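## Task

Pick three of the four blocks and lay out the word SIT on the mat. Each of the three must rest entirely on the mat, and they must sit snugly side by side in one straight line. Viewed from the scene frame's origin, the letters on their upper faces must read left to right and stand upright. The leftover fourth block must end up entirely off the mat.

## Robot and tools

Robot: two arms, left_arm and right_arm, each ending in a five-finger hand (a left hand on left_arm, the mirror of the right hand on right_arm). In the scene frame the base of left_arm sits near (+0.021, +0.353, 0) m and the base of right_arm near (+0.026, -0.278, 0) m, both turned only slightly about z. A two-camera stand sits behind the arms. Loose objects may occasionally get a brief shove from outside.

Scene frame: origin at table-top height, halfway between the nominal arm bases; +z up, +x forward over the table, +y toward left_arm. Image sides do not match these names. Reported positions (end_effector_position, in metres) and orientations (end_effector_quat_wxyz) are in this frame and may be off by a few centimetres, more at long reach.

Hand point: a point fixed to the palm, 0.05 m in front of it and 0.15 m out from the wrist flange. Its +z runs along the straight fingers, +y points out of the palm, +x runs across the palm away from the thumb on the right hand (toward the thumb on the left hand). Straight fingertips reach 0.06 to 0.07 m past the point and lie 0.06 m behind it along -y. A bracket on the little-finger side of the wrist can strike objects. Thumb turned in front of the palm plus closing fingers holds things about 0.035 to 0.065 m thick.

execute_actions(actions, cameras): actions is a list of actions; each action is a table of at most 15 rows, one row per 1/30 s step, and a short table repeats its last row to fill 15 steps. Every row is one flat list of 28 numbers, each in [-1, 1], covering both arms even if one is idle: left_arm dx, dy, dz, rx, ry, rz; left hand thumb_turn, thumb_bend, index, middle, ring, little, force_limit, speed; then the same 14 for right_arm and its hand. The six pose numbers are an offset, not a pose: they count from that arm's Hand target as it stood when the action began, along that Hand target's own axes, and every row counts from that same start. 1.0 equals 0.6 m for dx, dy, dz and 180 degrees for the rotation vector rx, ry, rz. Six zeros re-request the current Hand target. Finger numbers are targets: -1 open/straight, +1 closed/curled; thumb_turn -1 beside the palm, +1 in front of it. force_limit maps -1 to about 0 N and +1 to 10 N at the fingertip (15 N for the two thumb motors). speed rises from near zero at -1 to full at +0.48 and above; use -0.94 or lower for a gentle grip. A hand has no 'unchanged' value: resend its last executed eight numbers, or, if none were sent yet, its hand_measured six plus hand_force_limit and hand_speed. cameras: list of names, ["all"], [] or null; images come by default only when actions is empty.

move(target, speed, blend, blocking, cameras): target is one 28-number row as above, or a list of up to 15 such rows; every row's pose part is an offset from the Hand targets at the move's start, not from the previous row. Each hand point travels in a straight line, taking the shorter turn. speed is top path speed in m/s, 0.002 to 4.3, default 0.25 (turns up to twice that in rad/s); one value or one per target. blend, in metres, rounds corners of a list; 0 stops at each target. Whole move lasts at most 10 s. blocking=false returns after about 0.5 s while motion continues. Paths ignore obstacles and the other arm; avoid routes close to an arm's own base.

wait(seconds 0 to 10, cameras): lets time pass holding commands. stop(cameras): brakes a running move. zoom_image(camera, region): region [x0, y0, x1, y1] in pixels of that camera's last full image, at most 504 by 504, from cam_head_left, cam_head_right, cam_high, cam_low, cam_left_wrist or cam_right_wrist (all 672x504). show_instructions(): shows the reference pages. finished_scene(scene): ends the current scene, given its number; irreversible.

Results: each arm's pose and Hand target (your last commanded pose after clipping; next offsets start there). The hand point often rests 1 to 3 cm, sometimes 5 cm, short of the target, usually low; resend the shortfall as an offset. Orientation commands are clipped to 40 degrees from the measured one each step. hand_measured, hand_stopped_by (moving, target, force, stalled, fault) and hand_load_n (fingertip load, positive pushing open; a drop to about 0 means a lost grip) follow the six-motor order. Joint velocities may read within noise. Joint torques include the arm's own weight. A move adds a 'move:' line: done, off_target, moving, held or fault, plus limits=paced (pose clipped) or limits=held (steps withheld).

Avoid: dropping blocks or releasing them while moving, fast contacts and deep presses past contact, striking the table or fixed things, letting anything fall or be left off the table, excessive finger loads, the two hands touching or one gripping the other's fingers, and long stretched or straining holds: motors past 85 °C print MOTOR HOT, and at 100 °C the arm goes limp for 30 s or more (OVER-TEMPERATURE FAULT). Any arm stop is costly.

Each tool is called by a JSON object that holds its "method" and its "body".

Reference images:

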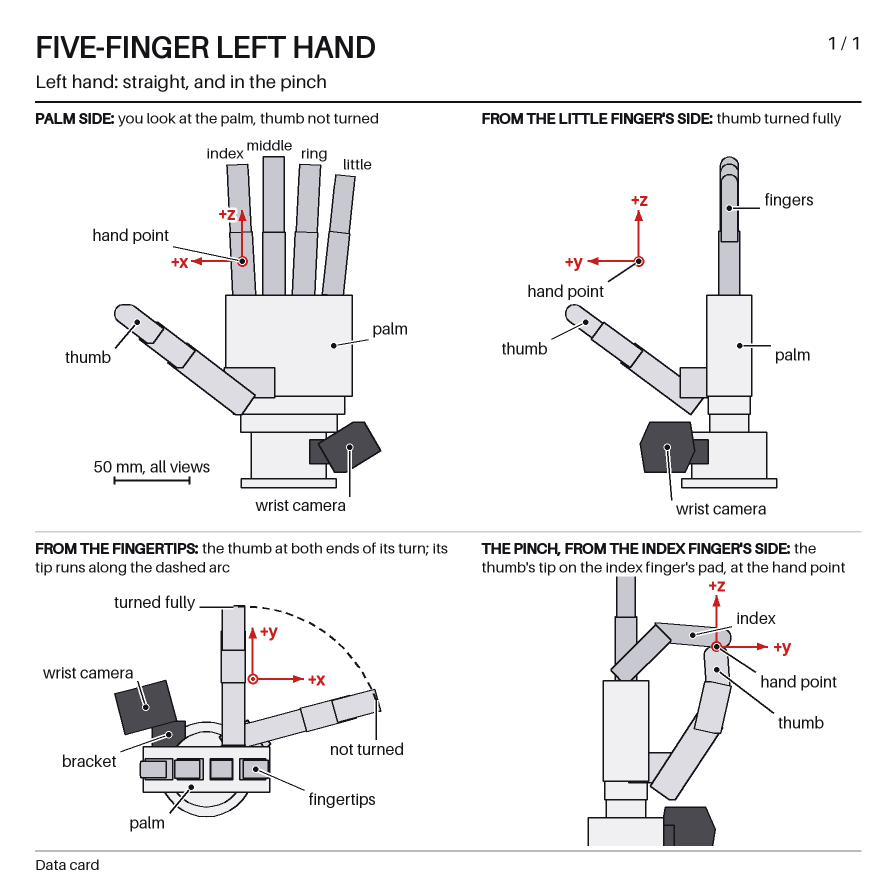

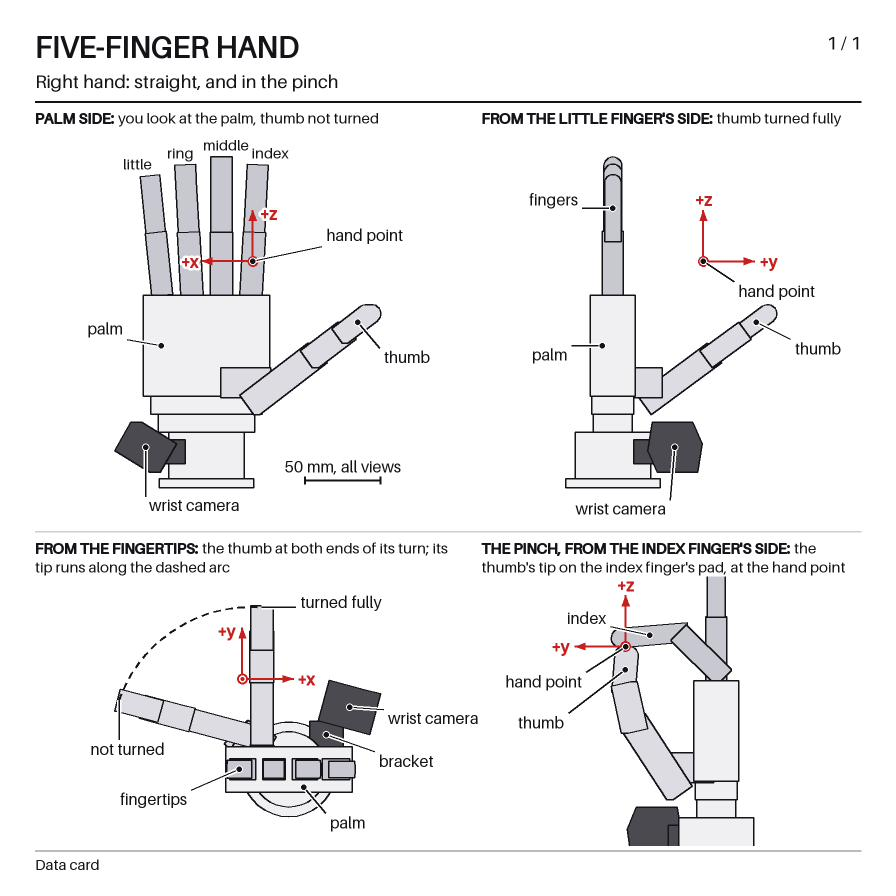

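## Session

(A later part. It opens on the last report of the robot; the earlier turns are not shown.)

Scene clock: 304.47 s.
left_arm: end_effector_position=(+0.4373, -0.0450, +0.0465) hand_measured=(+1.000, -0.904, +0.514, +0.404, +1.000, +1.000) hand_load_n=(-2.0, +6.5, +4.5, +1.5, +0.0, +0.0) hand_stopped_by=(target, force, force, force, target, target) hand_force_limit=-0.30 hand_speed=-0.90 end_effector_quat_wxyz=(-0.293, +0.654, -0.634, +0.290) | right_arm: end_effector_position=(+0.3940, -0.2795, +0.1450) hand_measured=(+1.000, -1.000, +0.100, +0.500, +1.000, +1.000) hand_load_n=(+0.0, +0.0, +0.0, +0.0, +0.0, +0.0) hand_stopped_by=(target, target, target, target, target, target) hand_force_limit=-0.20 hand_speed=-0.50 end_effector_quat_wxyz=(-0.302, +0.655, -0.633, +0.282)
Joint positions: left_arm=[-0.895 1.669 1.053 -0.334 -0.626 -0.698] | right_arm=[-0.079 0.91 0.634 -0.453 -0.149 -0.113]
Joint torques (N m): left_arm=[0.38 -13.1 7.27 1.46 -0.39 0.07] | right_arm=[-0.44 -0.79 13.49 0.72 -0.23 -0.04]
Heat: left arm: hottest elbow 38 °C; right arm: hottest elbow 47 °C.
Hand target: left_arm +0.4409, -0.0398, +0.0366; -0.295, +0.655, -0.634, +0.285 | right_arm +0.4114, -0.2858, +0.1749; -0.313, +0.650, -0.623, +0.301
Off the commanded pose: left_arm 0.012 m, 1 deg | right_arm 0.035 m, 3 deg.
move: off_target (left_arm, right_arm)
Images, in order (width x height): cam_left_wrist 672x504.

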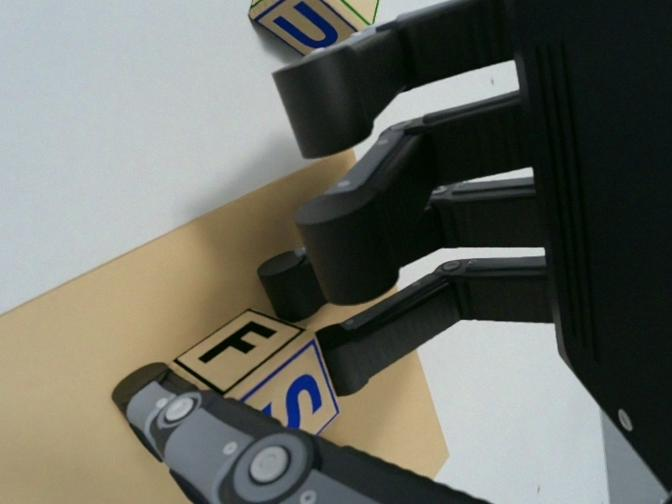

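{"method": "wait", "body": {"seconds": 0, "cameras": ["cam_low","cam_high","cam_left_wrist"]}}

Scene clock: 305.43 s.
left_arm: end_effector_position=(+0.4373, -0.0450, +0.0465) hand_measured=(+1.000, -0.904, +0.514, +0.404, +1.000, +1.000) hand_load_n=(-2.0, +6.5, +4.0, +1.5, +0.0, +0.0) hand_stopped_by=(target, force, force, force, target, target) hand_force_limit=-0.30 hand_speed=-0.90 end_effector_quat_wxyz=(-0.293, +0.654, -0.634, +0.290) | right_arm: end_effector_position=(+0.3940, -0.2795, +0.1450) hand_measured=(+1.000, -1.000, +0.100, +0.500, +1.000, +1.000) hand_load_n=(+0.0, +0.0, +0.0, +0.5, +0.0, +0.0) hand_stopped_by=(target, target, target, target, target, target) hand_force_limit=-0.20 hand_speed=-0.50 end_effector_quat_wxyz=(-0.302, +0.655, -0.633, +0.282)
Joint positions: left_arm=[-0.895 1.669 1.053 -0.334 -0.626 -0.697] | right_arm=[-0.079 0.91 0.634 -0.453 -0.149 -0.113]
Joint torques (N m): left_arm=[0.38 -12.86 7.27 1.44 -0.39 0.08] | right_arm=[0.03 -0.79 13.65 0.5 -0.31 -0.16]
Heat: left arm: hottest elbow 38 °C; right arm: hottest elbow 47 °C.
Hand target: left_arm +0.4409, -0.0399, +0.0366; -0.295, +0.655, -0.634, +0.285 | right_arm +0.4114, -0.2858, +0.1749; -0.313, +0.650, -0.623, +0.301
Off the commanded pose: left_arm 0.012 m, 1 deg | right_arm 0.035 m, 3 deg.
Images, in order (width x height): cam_high 672x504, cam_low 672x504, cam_left_wrist 672x504.

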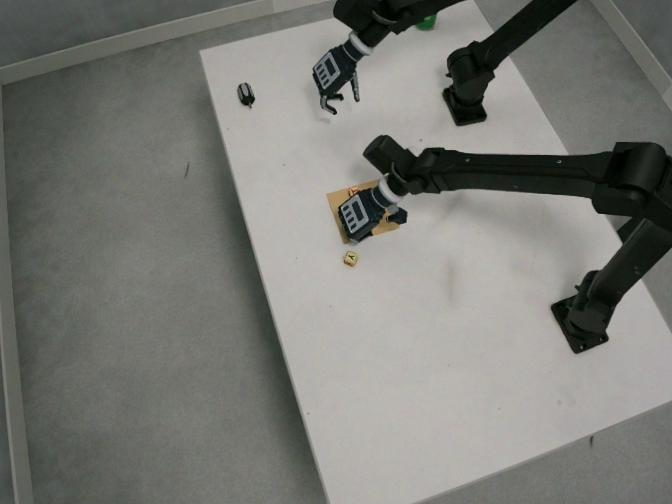

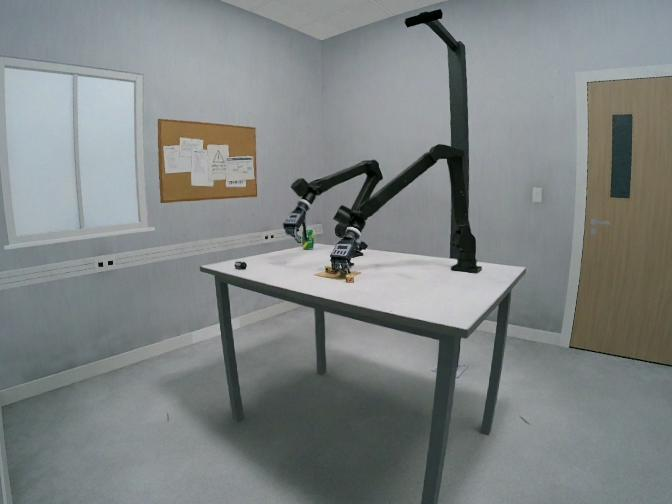

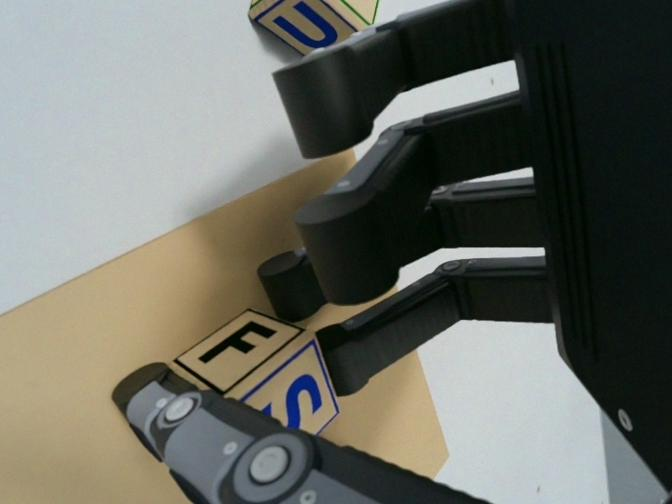

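{"method": "zoom_image", "body": {"camera": "cam_low", "region": [310, 240, 370, 290]}}

{"method": "zoom_image", "body": {"camera": "cam_high", "region": [310, 160, 430, 280]}}

Scaled by 8.400.

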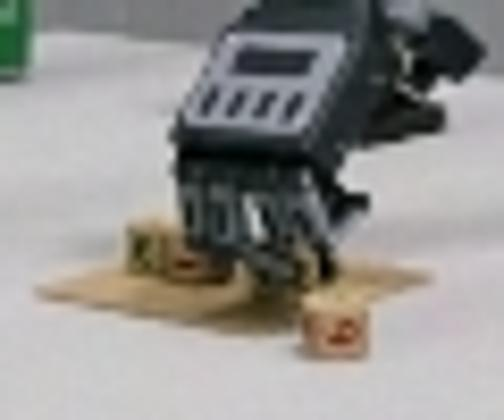

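Scaled by 4.200.

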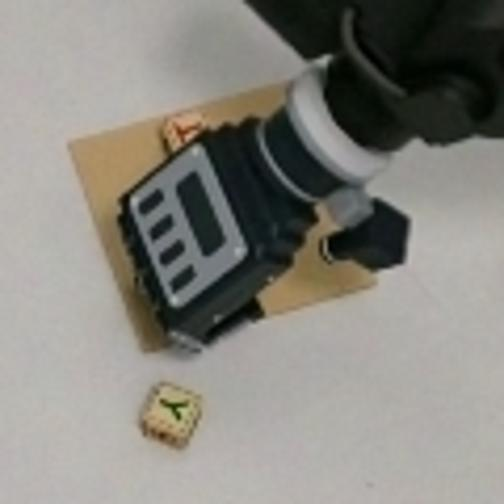

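{"method": "move", "body": {"target": [0,0,0,0,0,0,1,-1,0.2,0.1,1,1,-0.2,-0.7,0,0,0,0,0,0,1,-1,0.1,0.5,1,1,-0.2,-0.5], "cameras": ["cam_left_wrist"]}}

Scene clock: 306.80 s.
left_arm: end_effector_position=(+0.4389, -0.0462, +0.0498) hand_measured=(+1.000, -1.000, +0.200, +0.100, +1.000, +1.000) hand_load_n=(+0.0, +0.0, +0.0, -4.0, +0.5, +0.0) hand_stopped_by=(target, target, target, target, target, target) hand_force_limit=-0.20 hand_speed=-0.70 end_effector_quat_wxyz=(-0.293, +0.654, -0.632, +0.295) | right_arm: end_effector_position=(+0.3940, -0.2795, +0.1450) hand_measured=(+1.000, -1.000, +0.100, +0.500, +1.000, +1.000) hand_load_n=(+0.0, +0.0, +0.0, +0.0, +0.0, +0.5) hand_stopped_by=(target, target, target, target, target, target) hand_force_limit=-0.20 hand_speed=-0.50 end_effector_quat_wxyz=(-0.302, +0.655, -0.633, +0.282)
Joint positions: left_arm=[-0.894 1.665 1.053 -0.326 -0.626 -0.696] | right_arm=[-0.079 0.91 0.634 -0.453 -0.149 -0.113]
Joint torques (N m): left_arm=[0.38 -12.51 7.3 1.14 -0.34 0.07] | right_arm=[-0.32 -0.97 13.71 0.66 -0.21 -0.07]
Heat: left arm: hottest elbow 38 °C; right arm: hottest elbow 48 °C.
Hand target: left_arm +0.4410, -0.0398, +0.0366; -0.295, +0.655, -0.634, +0.285 | right_arm +0.4114, -0.2858, +0.1749; -0.313, +0.650, -0.623, +0.301
Off the commanded pose: left_arm 0.015 m, 1 deg | right_arm 0.035 m, 3 deg.
move: off_target (left_arm, right_arm)
Images, in order (width x height): cam_left_wrist 672x504.

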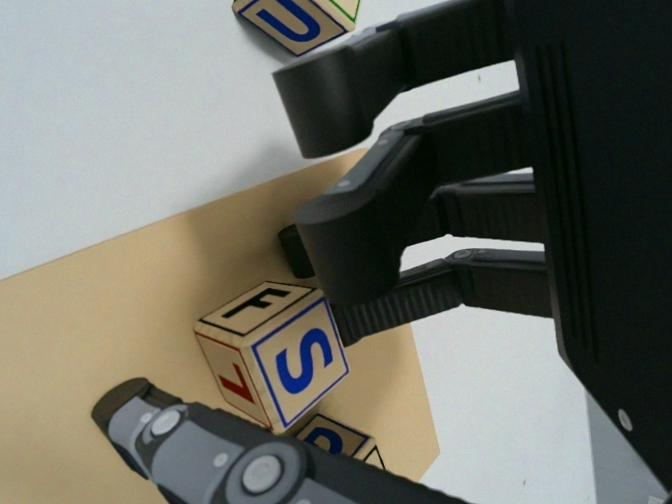

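{"method": "move", "body": {"target": [0,-0.0999,-0.0881,0,0,0,1,-1,0.2,0.1,1,1,-0.2,-0.7,0,0,0,0,0,0,1,-1,0.1,0.5,1,1,-0.2,-0.5], "speed": 0.1, "cameras": ["cam_left_wrist","cam_high","cam_low","cam_head_left"]}}

{"method": "zoom_image", "body": {"camera": "cam_low", "region": [320, 245, 360, 285]}}

{"method": "zoom_image", "body": {"camera": "cam_head_left", "region": [340, 270, 440, 340]}}

Scene clock: 308.60 s.
left_arm: end_effector_position=(+0.4253, -0.0303, +0.0922) hand_measured=(+1.000, -1.000, +0.200, +0.100, +1.000, +1.000) hand_load_n=(+0.0, +0.0, +0.0, +0.0, +0.0, +0.0) hand_stopped_by=(target, target, target, target, target, target) hand_force_limit=-0.20 hand_speed=-0.70 end_effector_quat_wxyz=(-0.296, +0.653, -0.644, +0.267) | right_arm: end_effector_position=(+0.3940, -0.2795, +0.1450) hand_measured=(+1.000, -1.000, +0.100, +0.500, +1.000, +1.000) hand_load_n=(+0.0, +0.0, +0.0, +0.0, +0.0, +0.0) hand_stopped_by=(target, target, target, target, target, target) hand_force_limit=-0.20 hand_speed=-0.50 end_effector_quat_wxyz=(-0.302, +0.655, -0.633, +0.282)
Joint positions: left_arm=[-0.894 1.578 1.098 -0.52 -0.626 -0.696] | right_arm=[-0.079 0.91 0.634 -0.453 -0.149 -0.113]
Joint torques (N m): left_arm=[0.38 -14.15 12.68 0.38 -0.41 0.08] | right_arm=[-0.21 -2.49 13.6 0.7 -0.2 -0.1]
Heat: left arm: hottest elbow 38 °C; right arm: hottest elbow 48 °C.
Hand target: left_arm +0.4412, -0.0398, +0.1166; -0.295, +0.655, -0.634, +0.285 | right_arm +0.4114, -0.2858, +0.1749; -0.313, +0.650, -0.623, +0.301
Off the commanded pose: left_arm 0.031 m, 2 deg | right_arm 0.035 m, 3 deg.
move: off_target (left_arm, right_arm)
Images, in order (width x height): cam_head_left 672x504, cam_high 672x504, cam_low 672x504, cam_left_wrist 672x504.

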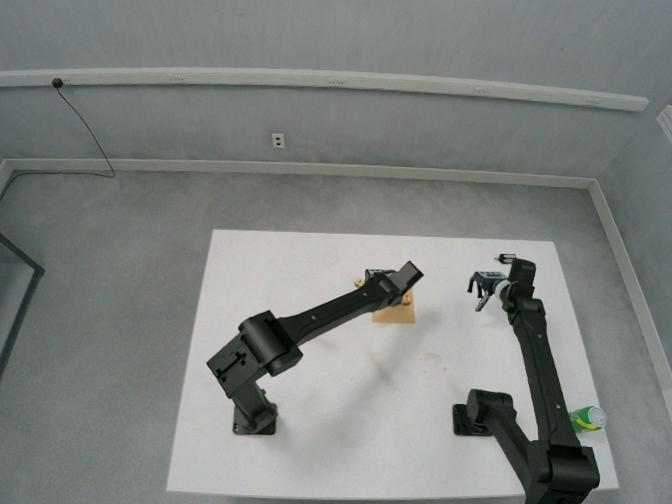

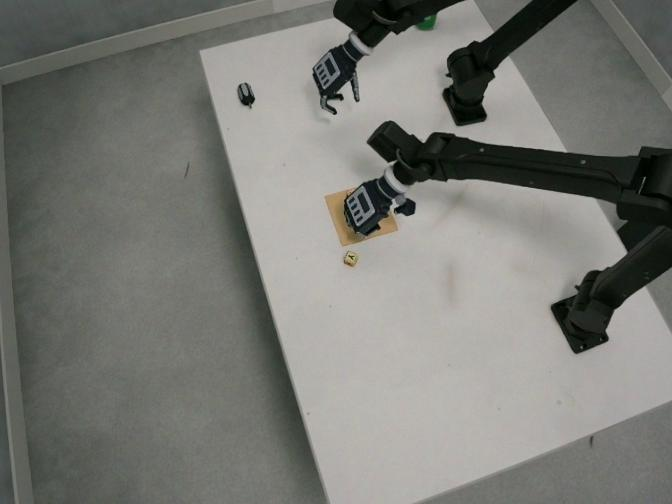

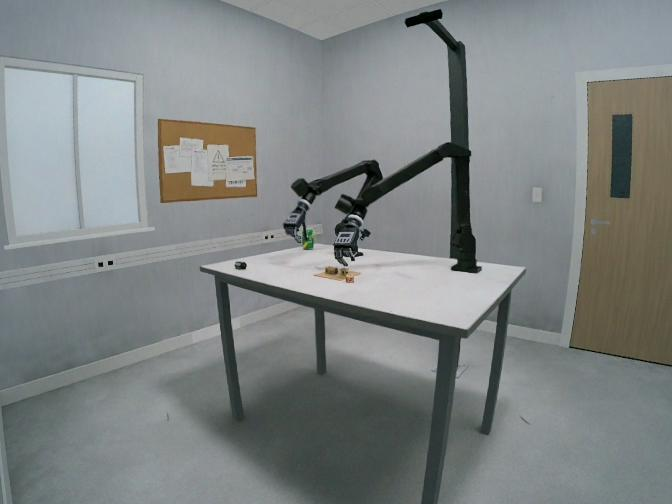

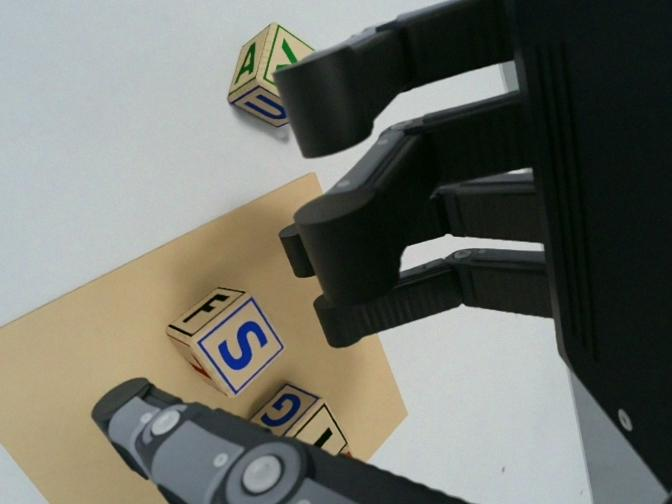

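Scaled by 12.600.

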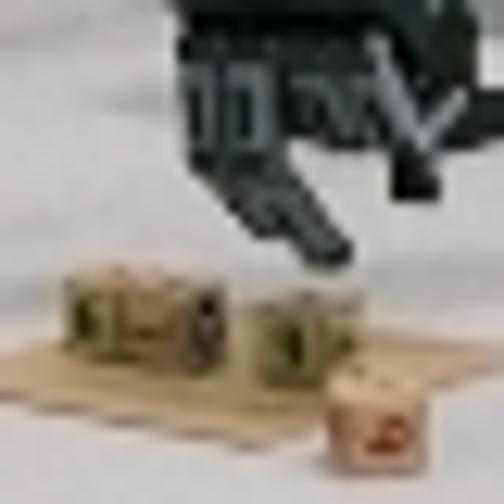

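Scaled by 5.040.

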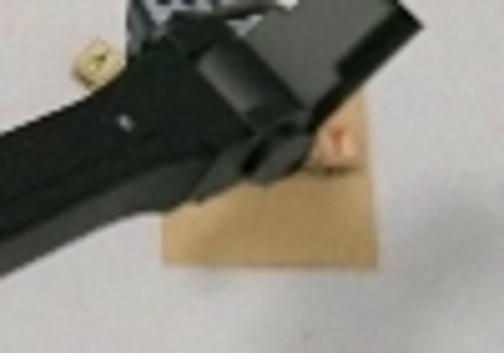

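{"method": "zoom_image", "body": {"camera": "cam_left_wrist", "region": [150, 270, 370, 470]}}

{"method": "zoom_image", "body": {"camera": "cam_high", "region": [310, 170, 410, 270]}}

Scaled by 2.291.

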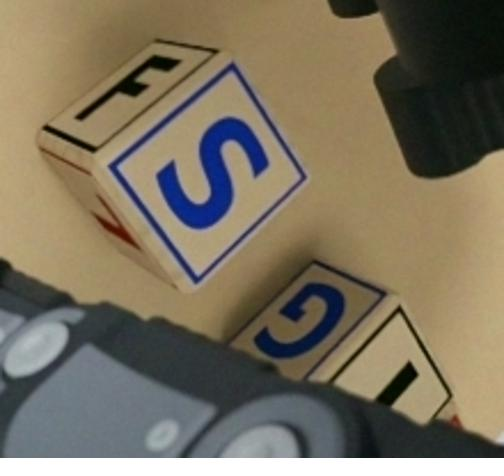

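Scaled by 5.040.

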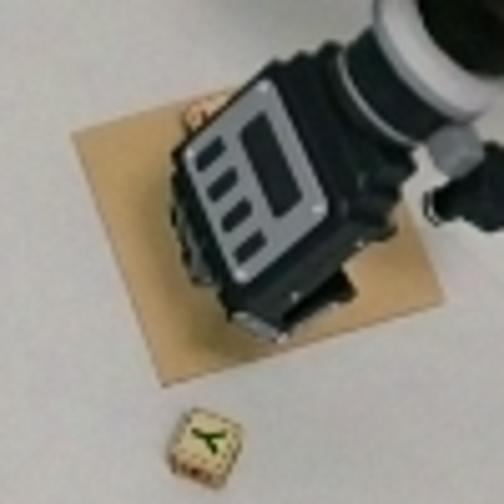

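{"method": "move", "body": {"target": [0,0.09425,0.08318,0,0,0,1,-1,0.22,0.22,1,1,-0.2,-0.7,0,0,0,0,0,0,1,-1,0.1,0.5,1,1,-0.2,-0.5], "speed": 0.08, "cameras": ["cam_left_wrist"]}}

Scene clock: 311.87 s.
left_arm: end_effector_position=(+0.4362, -0.0433, +0.0465) hand_measured=(+1.000, -1.000, +0.220, +0.220, +1.000, +1.000) hand_load_n=(+0.0, +0.0, +0.0, +0.0, +0.0, +0.0) hand_stopped_by=(target, target, target, target, target, target) hand_force_limit=-0.20 hand_speed=-0.70 end_effector_quat_wxyz=(-0.294, +0.654, -0.636, +0.287) | right_arm: end_effector_position=(+0.3940, -0.2795, +0.1450) hand_measured=(+1.000, -1.000, +0.100, +0.500, +1.000, +1.000) hand_load_n=(+0.0, +0.0, +0.0, +0.0, +0.0, +0.0) hand_stopped_by=(target, target, target, target, target, target) hand_force_limit=-0.20 hand_speed=-0.50 end_effector_quat_wxyz=(-0.302, +0.655, -0.633, +0.282)
Joint positions: left_arm=[-0.894 1.667 1.054 -0.344 -0.626 -0.696] | right_arm=[-0.079 0.91 0.634 -0.453 -0.149 -0.113]
Joint torques (N m): left_arm=[0.32 -13.1 7.61 1.39 -0.38 0.07] | right_arm=[-0.32 -0.79 13.63 0.38 -0.26 -0.06]
Heat: left arm: hottest elbow 38 °C; right arm: hottest elbow 48 °C.
Hand target: left_arm +0.4410, -0.0397, +0.0410; -0.295, +0.655, -0.634, +0.285 | right_arm +0.4114, -0.2858, +0.1749; -0.313, +0.650, -0.623, +0.301
Off the commanded pose: left_arm 0.008 m, 0 deg | right_arm 0.035 m, 3 deg.
move: off_target (right_arm)
Images, in order (width x height): cam_left_wrist 672x504.

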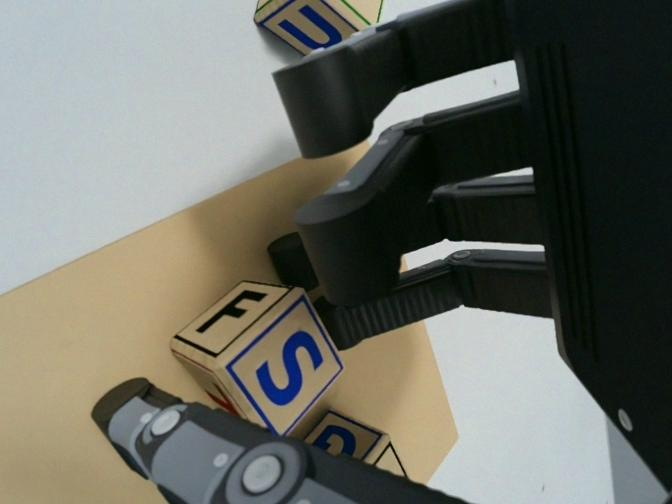

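{"method": "move", "body": {"target": [0,0,0,0,0,0,1,-0.4,0.6,0.5,1,1,-0.3,-0.9,0,0,0,0,0,0,1,-1,0.1,0.5,1,1,-0.2,-0.5], "cameras": ["cam_left_wrist"]}}

Scene clock: 313.30 s.
left_arm: end_effector_position=(+0.4362, -0.0433, +0.0465) hand_measured=(+1.000, -0.904, +0.506, +0.404, +1.000, +1.000) hand_load_n=(-2.0, +6.5, +4.0, +2.0, +0.0, +0.0) hand_stopped_by=(target, force, force, force, target, target) hand_force_limit=-0.30 hand_speed=-0.90 end_effector_quat_wxyz=(-0.294, +0.654, -0.636, +0.287) | right_arm: end_effector_position=(+0.3940, -0.2795, +0.1450) hand_measured=(+1.000, -1.000, +0.100, +0.500, +1.000, +1.000) hand_load_n=(+0.0, +0.0, +0.5, +0.0, +0.5, +0.0) hand_stopped_by=(target, target, target, target, target, target) hand_force_limit=-0.20 hand_speed=-0.50 end_effector_quat_wxyz=(-0.302, +0.655, -0.633, +0.282)
Joint positions: left_arm=[-0.894 1.667 1.054 -0.344 -0.626 -0.696] | right_arm=[-0.079 0.91 0.634 -0.453 -0.149 -0.113]
Joint torques (N m): left_arm=[0.38 -13.39 7.6 1.37 -0.39 0.07] | right_arm=[-0.5 -0.91 13.41 0.64 -0.23 -0.06]
Heat: left arm: hottest elbow 38 °C; right arm: hottest elbow 48 °C.
Hand target: left_arm +0.4410, -0.0397, +0.0410; -0.295, +0.655, -0.634, +0.285 | right_arm +0.4114, -0.2858, +0.1749; -0.313, +0.650, -0.623, +0.301
Off the commanded pose: left_arm 0.008 m, 0 deg | right_arm 0.035 m, 3 deg.
move: off_target (right_arm)
Images, in order (width x height): cam_left_wrist 672x504.

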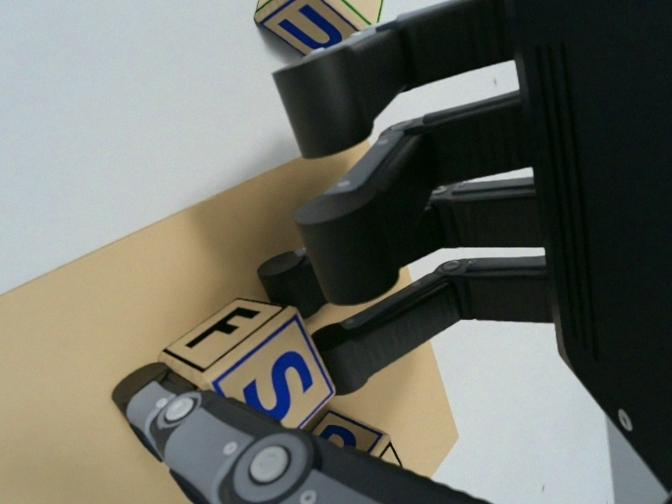

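{"method": "move", "body": {"target": [0.0302,-0.00375,0.0042,0,0,0,1,-0.4,0.6,0.5,1,1,-0.3,-0.9,0,0,0,0,0,0,1,-1,0.1,0.5,1,1,-0.2,-0.5], "speed": 0.05, "cameras": ["cam_left_wrist","cam_low"]}}

{"method": "zoom_image", "body": {"camera": "cam_low", "region": [310, 240, 370, 290]}}

Scene clock: 314.43 s.
left_arm: end_effector_position=(+0.4395, -0.0447, +0.0448) hand_measured=(+1.000, -0.904, +0.506, +0.404, +1.000, +1.000) hand_load_n=(-2.0, +6.5, +2.5, +1.0, +0.5, +0.0) hand_stopped_by=(target, force, force, force, target, target) hand_force_limit=-0.30 hand_speed=-0.90 end_effector_quat_wxyz=(-0.298, +0.654, -0.634, +0.285) | right_arm: end_effector_position=(+0.3940, -0.2795, +0.1450) hand_measured=(+1.000, -1.000, +0.100, +0.500, +1.000, +1.000) hand_load_n=(+0.0, +0.0, +0.0, +0.0, +0.0, +0.0) hand_stopped_by=(target, target, target, target, target, target) hand_force_limit=-0.20 hand_speed=-0.50 end_effector_quat_wxyz=(-0.302, +0.655, -0.633, +0.282)
Joint positions: left_arm=[-0.895 1.68 1.064 -0.346 -0.635 -0.696] | right_arm=[-0.079 0.91 0.634 -0.453 -0.149 -0.113]
Joint torques (N m): left_arm=[-1.08 -11.4 11.11 0.5 -0.4 -0.09] | right_arm=[0.15 -1.49 13.56 0.8 -0.25 -0.11]
Heat: left arm: hottest elbow 38 °C; right arm: hottest elbow 48 °C.
Hand target: left_arm +0.4449, -0.0578, +0.0410; -0.295, +0.655, -0.634, +0.285 | right_arm +0.4114, -0.2858, +0.1749; -0.313, +0.650, -0.623, +0.301
Off the commanded pose: left_arm 0.015 m, 0 deg | right_arm 0.035 m, 3 deg.
move: off_target (left_arm, right_arm)
Images, in order (width x height): cam_low 672x504, cam_left_wrist 672x504.

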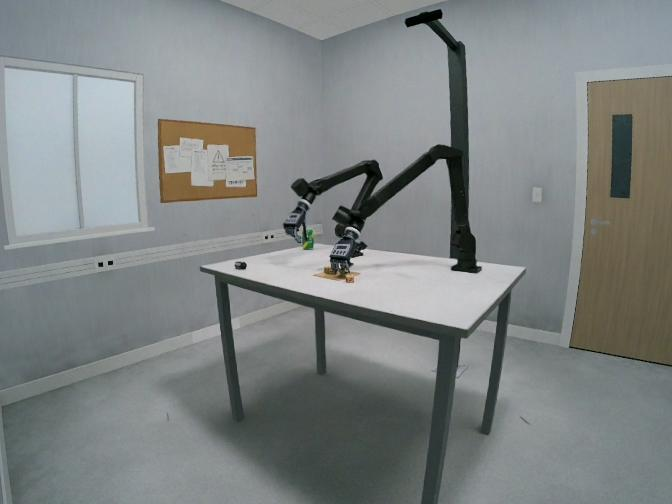

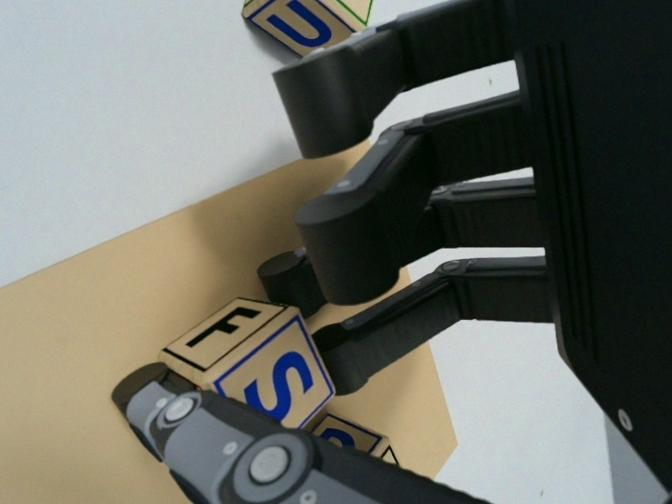

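Scaled by 8.400.

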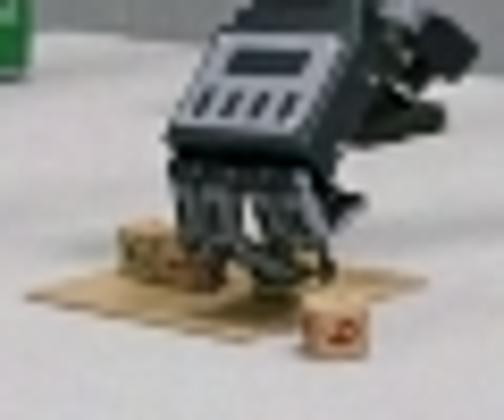

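{"method": "zoom_image", "body": {"camera": "cam_left_wrist", "region": [150, 280, 470, 500]}}

Scaled by 1.575.

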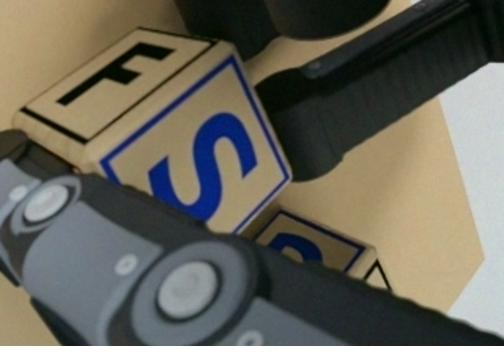

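{"method": "wait", "body": {"seconds": 0, "cameras": ["cam_high","cam_head_left"]}}

{"method": "zoom_image", "body": {"camera": "cam_high", "region": [310, 170, 410, 270]}}

{"method": "zoom_image", "body": {"camera": "cam_head_left", "region": [340, 270, 440, 340]}}

Scene clock: 316.97 s.
left_arm: end_effector_position=(+0.4396, -0.0448, +0.0450) hand_measured=(+1.000, -0.904, +0.506, +0.404, +1.000, +1.000) hand_load_n=(-1.5, +7.0, +2.5, +1.0, +0.0, +0.0) hand_stopped_by=(target, force, force, force, target, target) hand_force_limit=-0.30 hand_speed=-0.90 end_effector_quat_wxyz=(-0.298, +0.654, -0.634, +0.285) | right_arm: end_effector_position=(+0.3940, -0.2795, +0.1450) hand_measured=(+1.000, -1.000, +0.100, +0.500, +1.000, +1.000) hand_load_n=(+0.0, +0.0, +0.0, +0.0, +0.0, +0.0) hand_stopped_by=(target, target, target, target, target, target) hand_force_limit=-0.20 hand_speed=-0.50 end_effector_quat_wxyz=(-0.302, +0.655, -0.633, +0.282)
Joint positions: left_arm=[-0.895 1.68 1.065 -0.346 -0.635 -0.696] | right_arm=[-0.079 0.91 0.634 -0.453 -0.149 -0.113]
Joint torques (N m): left_arm=[-1.08 -11.4 11.06 0.46 -0.4 -0.08] | right_arm=[0.62 -0.79 13.64 0.66 -0.27 -0.08]
Heat: left arm: hottest elbow 38 °C; right arm: hottest elbow 48 °C.
Hand target: left_arm +0.4450, -0.0578, +0.0411; -0.295, +0.655, -0.634, +0.285 | right_arm +0.4114, -0.2858, +0.1749; -0.313, +0.650, -0.623, +0.301
Off the commanded pose: left_arm 0.015 m, 0 deg | right_arm 0.035 m, 3 deg.
Images, in order (width x height): cam_head_left 672x504, cam_high 672x504.

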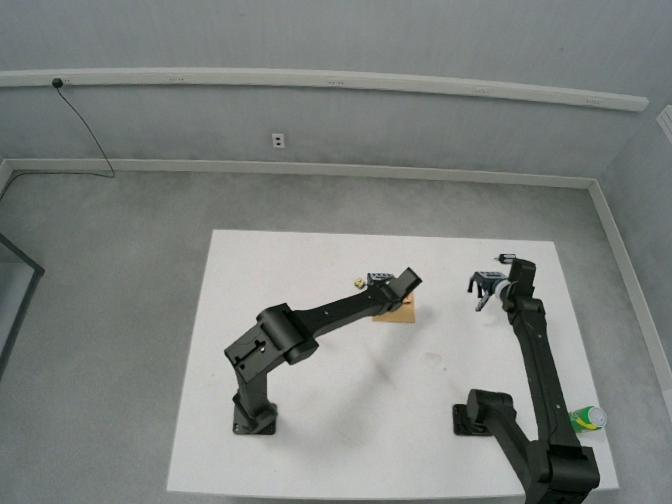

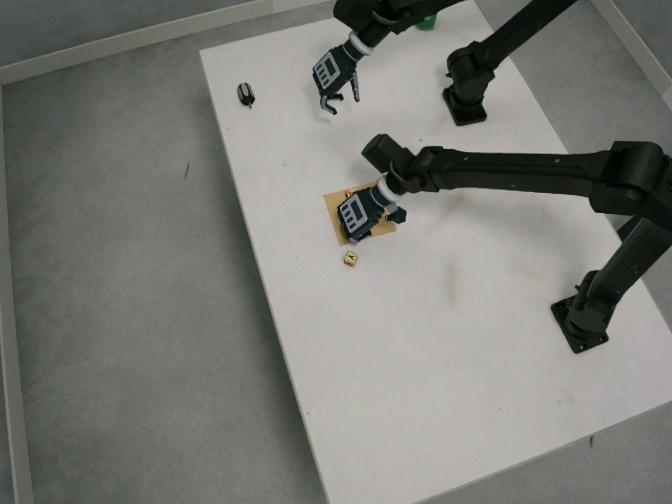

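Scaled by 5.040.

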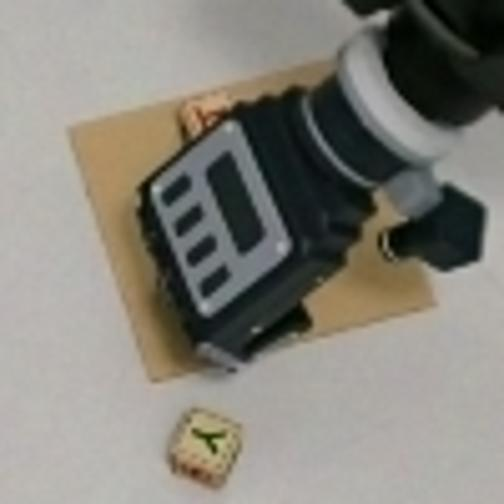

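Scaled by 5.040.

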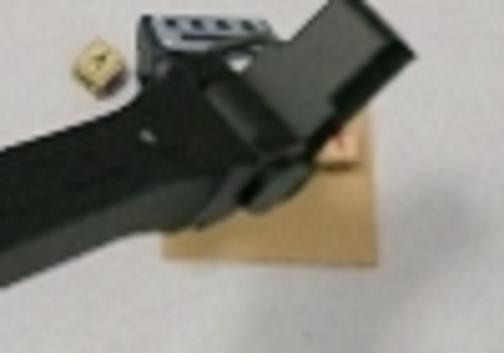

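{"method": "move", "body": {"target": [0,-0.03745,-0.03305,0,0,0,1,-0.4,0.6,0.5,1,1,-0.3,-0.9,0,0,0,0,0,0,1,-1,0.1,0.5,1,1,-0.2,-0.5], "speed": 0.08, "cameras": ["cam_left_wrist","cam_low"]}}

{"method": "zoom_image", "body": {"camera": "cam_low", "region": [310, 240, 370, 290]}}

Scene clock: 318.17 s.
left_arm: end_effector_position=(+0.4343, -0.0386, +0.0450) hand_measured=(+1.000, -0.904, +0.506, +0.404, +1.000, +1.000) hand_load_n=(-1.5, +6.5, +3.0, +2.0, +0.0, +0.0) hand_stopped_by=(target, force, force, force, target, target) hand_force_limit=-0.30 hand_speed=-0.90 end_effector_quat_wxyz=(-0.300, +0.654, -0.644, +0.261) | right_arm: end_effector_position=(+0.3940, -0.2795, +0.1450) hand_measured=(+1.000, -1.000, +0.100, +0.500, +1.000, +1.000) hand_load_n=(+0.0, +0.0, +0.5, -0.5, +0.0, +0.0) hand_stopped_by=(target, target, target, target, target, target) hand_force_limit=-0.20 hand_speed=-0.50 end_effector_quat_wxyz=(-0.302, +0.655, -0.633, +0.282)
Joint positions: left_arm=[-0.895 1.68 1.086 -0.422 -0.635 -0.701] | right_arm=[-0.079 0.91 0.634 -0.453 -0.149 -0.113]
Joint torques (N m): left_arm=[-1.03 -15.56 12.05 0.35 -0.4 -0.04] | right_arm=[0.56 -1.38 13.81 0.34 -0.32 -0.11]
Heat: left arm: hottest elbow 38 °C; right arm: hottest elbow 48 °C.
Hand target: left_arm +0.4451, -0.0579, +0.0711; -0.295, +0.655, -0.634, +0.285 | right_arm +0.4114, -0.2858, +0.1749; -0.313, +0.650, -0.623, +0.301
Off the commanded pose: left_arm 0.034 m, 3 deg | right_arm 0.035 m, 3 deg.
move: off_target (left_arm, right_arm)
Images, in order (width x height): cam_low 672x504, cam_left_wrist 672x504.

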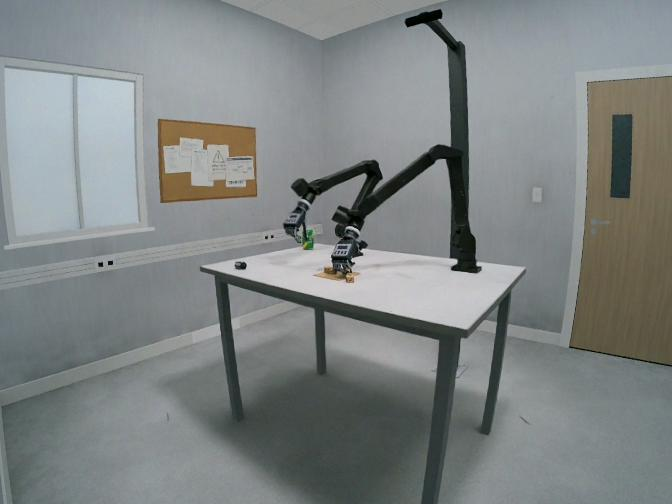

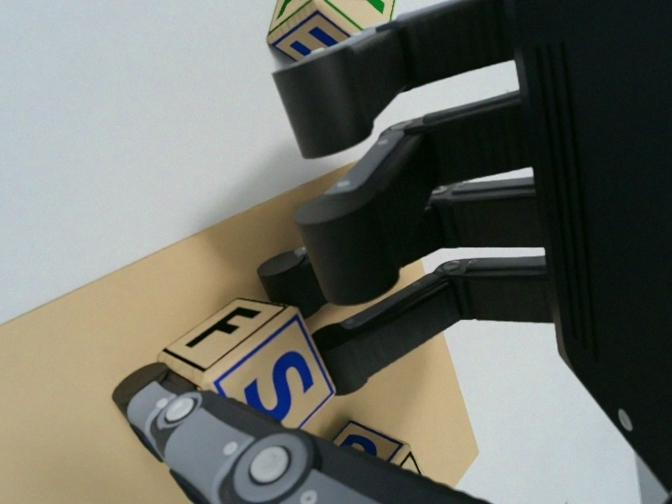

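Scaled by 8.400.

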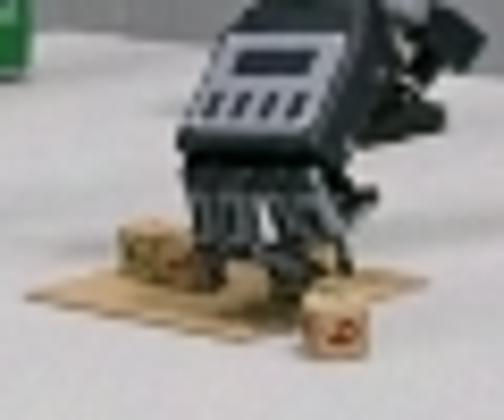

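{"method": "move", "body": {"target": [0,-0.0312,-0.0275,0,0,0,1,-0.4,0.6,0.5,1,1,-0.3,-0.9,0,0,0,0,0,0,1,-1,0.1,0.5,1,1,-0.2,-0.5], "speed": 0.08}}

Scene clock: 319.37 s.
left_arm: end_effector_position=(+0.4346, -0.0391, +0.0691) hand_measured=(+1.000, -0.904, +0.506, +0.404, +1.000, +1.000) hand_load_n=(-1.5, +6.5, +3.0, +2.5, +0.0, +0.0) hand_stopped_by=(target, force, force, force, target, target) hand_force_limit=-0.30 hand_speed=-0.90 end_effector_quat_wxyz=(-0.300, +0.654, -0.644, +0.260) | right_arm: end_effector_position=(+0.3940, -0.2795, +0.1450) hand_measured=(+1.000, -1.000, +0.100, +0.500, +1.000, +1.000) hand_load_n=(+0.0, +0.0, +0.0, +0.0, +0.0, +0.0) hand_stopped_by=(target, target, target, target, target, target) hand_force_limit=-0.20 hand_speed=-0.50 end_effector_quat_wxyz=(-0.302, +0.655, -0.633, +0.282)
Joint positions: left_arm=[-0.895 1.646 1.118 -0.488 -0.634 -0.701] | right_arm=[-0.079 0.91 0.634 -0.453 -0.149 -0.113]
Joint torques (N m): left_arm=[-1.08 -15.33 12.46 0.35 -0.43 -0.04] | right_arm=[-0.91 -0.73 13.7 0.61 -0.28 -0.09]
Heat: left arm: hottest elbow 38 °C; right arm: hottest elbow 48 °C.
Hand target: left_arm +0.4451, -0.0578, +0.0959; -0.295, +0.655, -0.634, +0.285 | right_arm +0.4114, -0.2858, +0.1749; -0.313, +0.650, -0.623, +0.301
Off the commanded pose: left_arm 0.035 m, 3 deg | right_arm 0.035 m, 3 deg.
move: off_target (left_arm, right_arm)

{"method": "move", "body": {"target": [0.018,0.0042,-0.0047,0,0,0,1,-0.4,0.6,0.5,1,1,-0.3,-0.9,0,0,0,0,0,0,1,-1,0.1,0.5,1,1,-0.2,-0.5], "speed": 0.08, "cameras": ["cam_left_wrist"]}}

Scene clock: 320.67 s.
left_arm: end_effector_position=(+0.4324, -0.0489, +0.0767) hand_measured=(+1.000, -0.904, +0.506, +0.404, +1.000, +1.000) hand_load_n=(-1.5, +6.5, +3.5, +2.0, +0.0, +0.0) hand_stopped_by=(target, force, force, force, target, target) hand_force_limit=-0.30 hand_speed=-0.90 end_effector_quat_wxyz=(-0.298, +0.654, -0.642, +0.266) | right_arm: end_effector_position=(+0.3940, -0.2795, +0.1450) hand_measured=(+1.000, -1.000, +0.100, +0.500, +1.000, +1.000) hand_load_n=(+0.0, +0.0, +0.0, +0.0, +0.0, +0.0) hand_stopped_by=(target, target, target, target, target, target) hand_force_limit=-0.20 hand_speed=-0.50 end_effector_quat_wxyz=(-0.302, +0.655, -0.633, +0.282)
Joint positions: left_arm=[-0.91 1.646 1.138 -0.506 -0.642 -0.718] | right_arm=[-0.079 0.91 0.634 -0.453 -0.149 -0.113]
Joint torques (N m): left_arm=[-1.38 -14.04 12.77 0.38 -0.58 -0.06] | right_arm=[0.21 -0.85 13.44 0.72 -0.28 -0.07]
Heat: left arm: hottest elbow 38 °C; right arm: hottest elbow 48 °C.
Hand target: left_arm +0.4416, -0.0687, +0.0959; -0.295, +0.655, -0.634, +0.285 | right_arm +0.4114, -0.2858, +0.1749; -0.313, +0.650, -0.623, +0.301
Off the commanded pose: left_arm 0.029 m, 2 deg | right_arm 0.035 m, 3 deg.
move: off_target (left_arm, right_arm)
Images, in order (width x height): cam_left_wrist 672x504.

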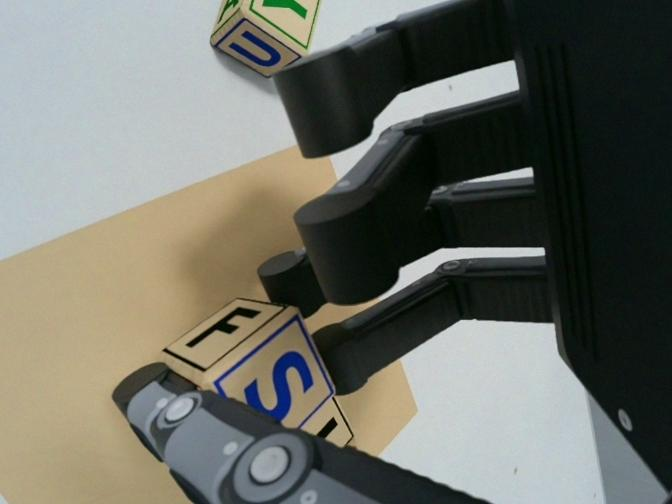

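{"method": "zoom_image", "body": {"camera": "cam_left_wrist", "region": [200, 290, 430, 480]}}

Scaled by 2.191.

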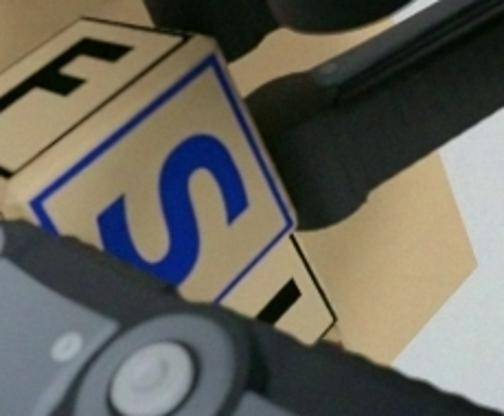

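{"method": "move", "body": {"target": [0.0107,0.0642,0.0616,0,0,0,1,-0.4,0.6,0.5,1,1,-0.3,-0.9,0,0,0,0,0,0,1,-1,0.1,0.5,1,1,-0.2,-0.5], "speed": 0.06, "cameras": ["cam_left_wrist","cam_low","cam_high"]}}

{"method": "zoom_image", "body": {"camera": "cam_low", "region": [310, 240, 370, 290]}}

{"method": "zoom_image", "body": {"camera": "cam_high", "region": [310, 170, 410, 270]}}

Scene clock: 322.73 s.
left_arm: end_effector_position=(+0.4440, -0.0643, +0.0461) hand_measured=(+1.000, -0.904, +0.506, +0.404, +1.000, +1.000) hand_load_n=(-1.5, +6.5, +2.5, +2.0, +0.0, +0.0) hand_stopped_by=(target, force, force, force, target, target) hand_force_limit=-0.30 hand_speed=-0.90 end_effector_quat_wxyz=(-0.298, +0.656, -0.635, +0.278) | right_arm: end_effector_position=(+0.3940, -0.2795, +0.1450) hand_measured=(+1.000, -1.000, +0.100, +0.500, +1.000, +1.000) hand_load_n=(+0.0, +0.0, +0.0, +0.5, +0.0, +0.0) hand_stopped_by=(target, target, target, target, target, target) hand_force_limit=-0.20 hand_speed=-0.50 end_effector_quat_wxyz=(-0.302, +0.655, -0.633, +0.282)
Joint positions: left_arm=[-0.913 1.724 1.138 -0.404 -0.646 -0.723] | right_arm=[-0.079 0.91 0.634 -0.453 -0.149 -0.113]
Joint torques (N m): left_arm=[-1.38 -13.74 8.81 1.42 -0.48 -0.06] | right_arm=[0.09 -1.08 13.72 0.44 -0.29 -0.11]
Heat: left arm: hottest elbow 38 °C; right arm: hottest elbow 48 °C.
Hand target: left_arm +0.4440, -0.0749, +0.0426; -0.295, +0.655, -0.634, +0.285 | right_arm +0.4114, -0.2858, +0.1749; -0.313, +0.650, -0.623, +0.301
Off the commanded pose: left_arm 0.011 m, 1 deg | right_arm 0.035 m, 3 deg.
move: off_target (left_arm, right_arm)
Images, in order (width x height): cam_high 672x504, cam_low 672x504, cam_left_wrist 672x504.

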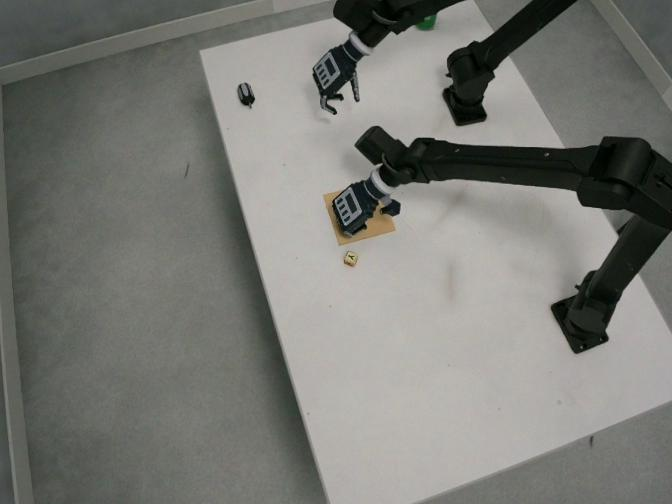

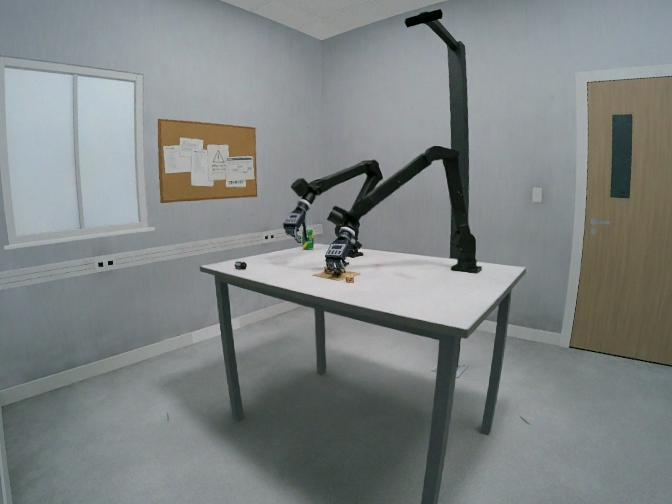

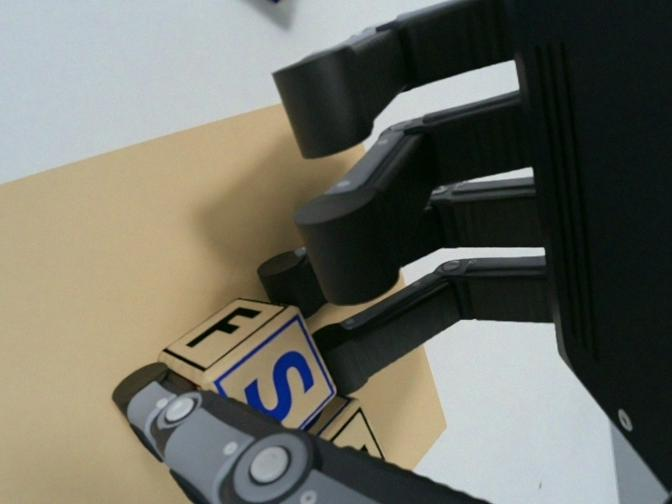

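Scaled by 8.400.

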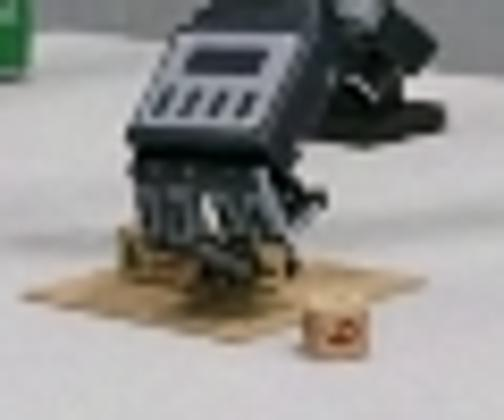

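Scaled by 5.040.

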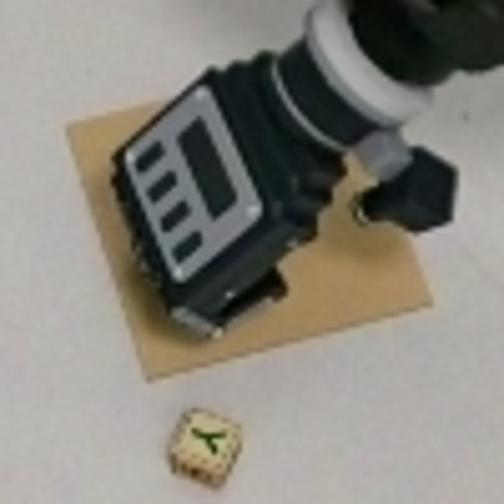

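{"method": "zoom_image", "body": {"camera": "cam_left_wrist", "region": [200, 290, 430, 480]}}

Scaled by 2.191.

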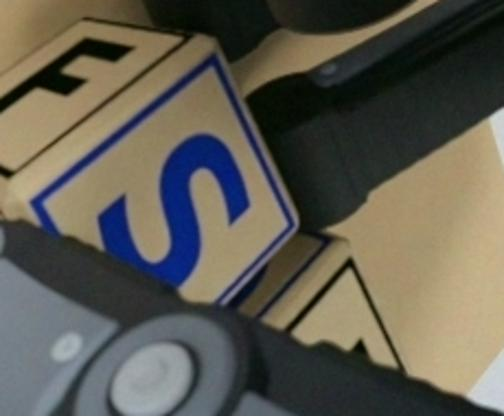

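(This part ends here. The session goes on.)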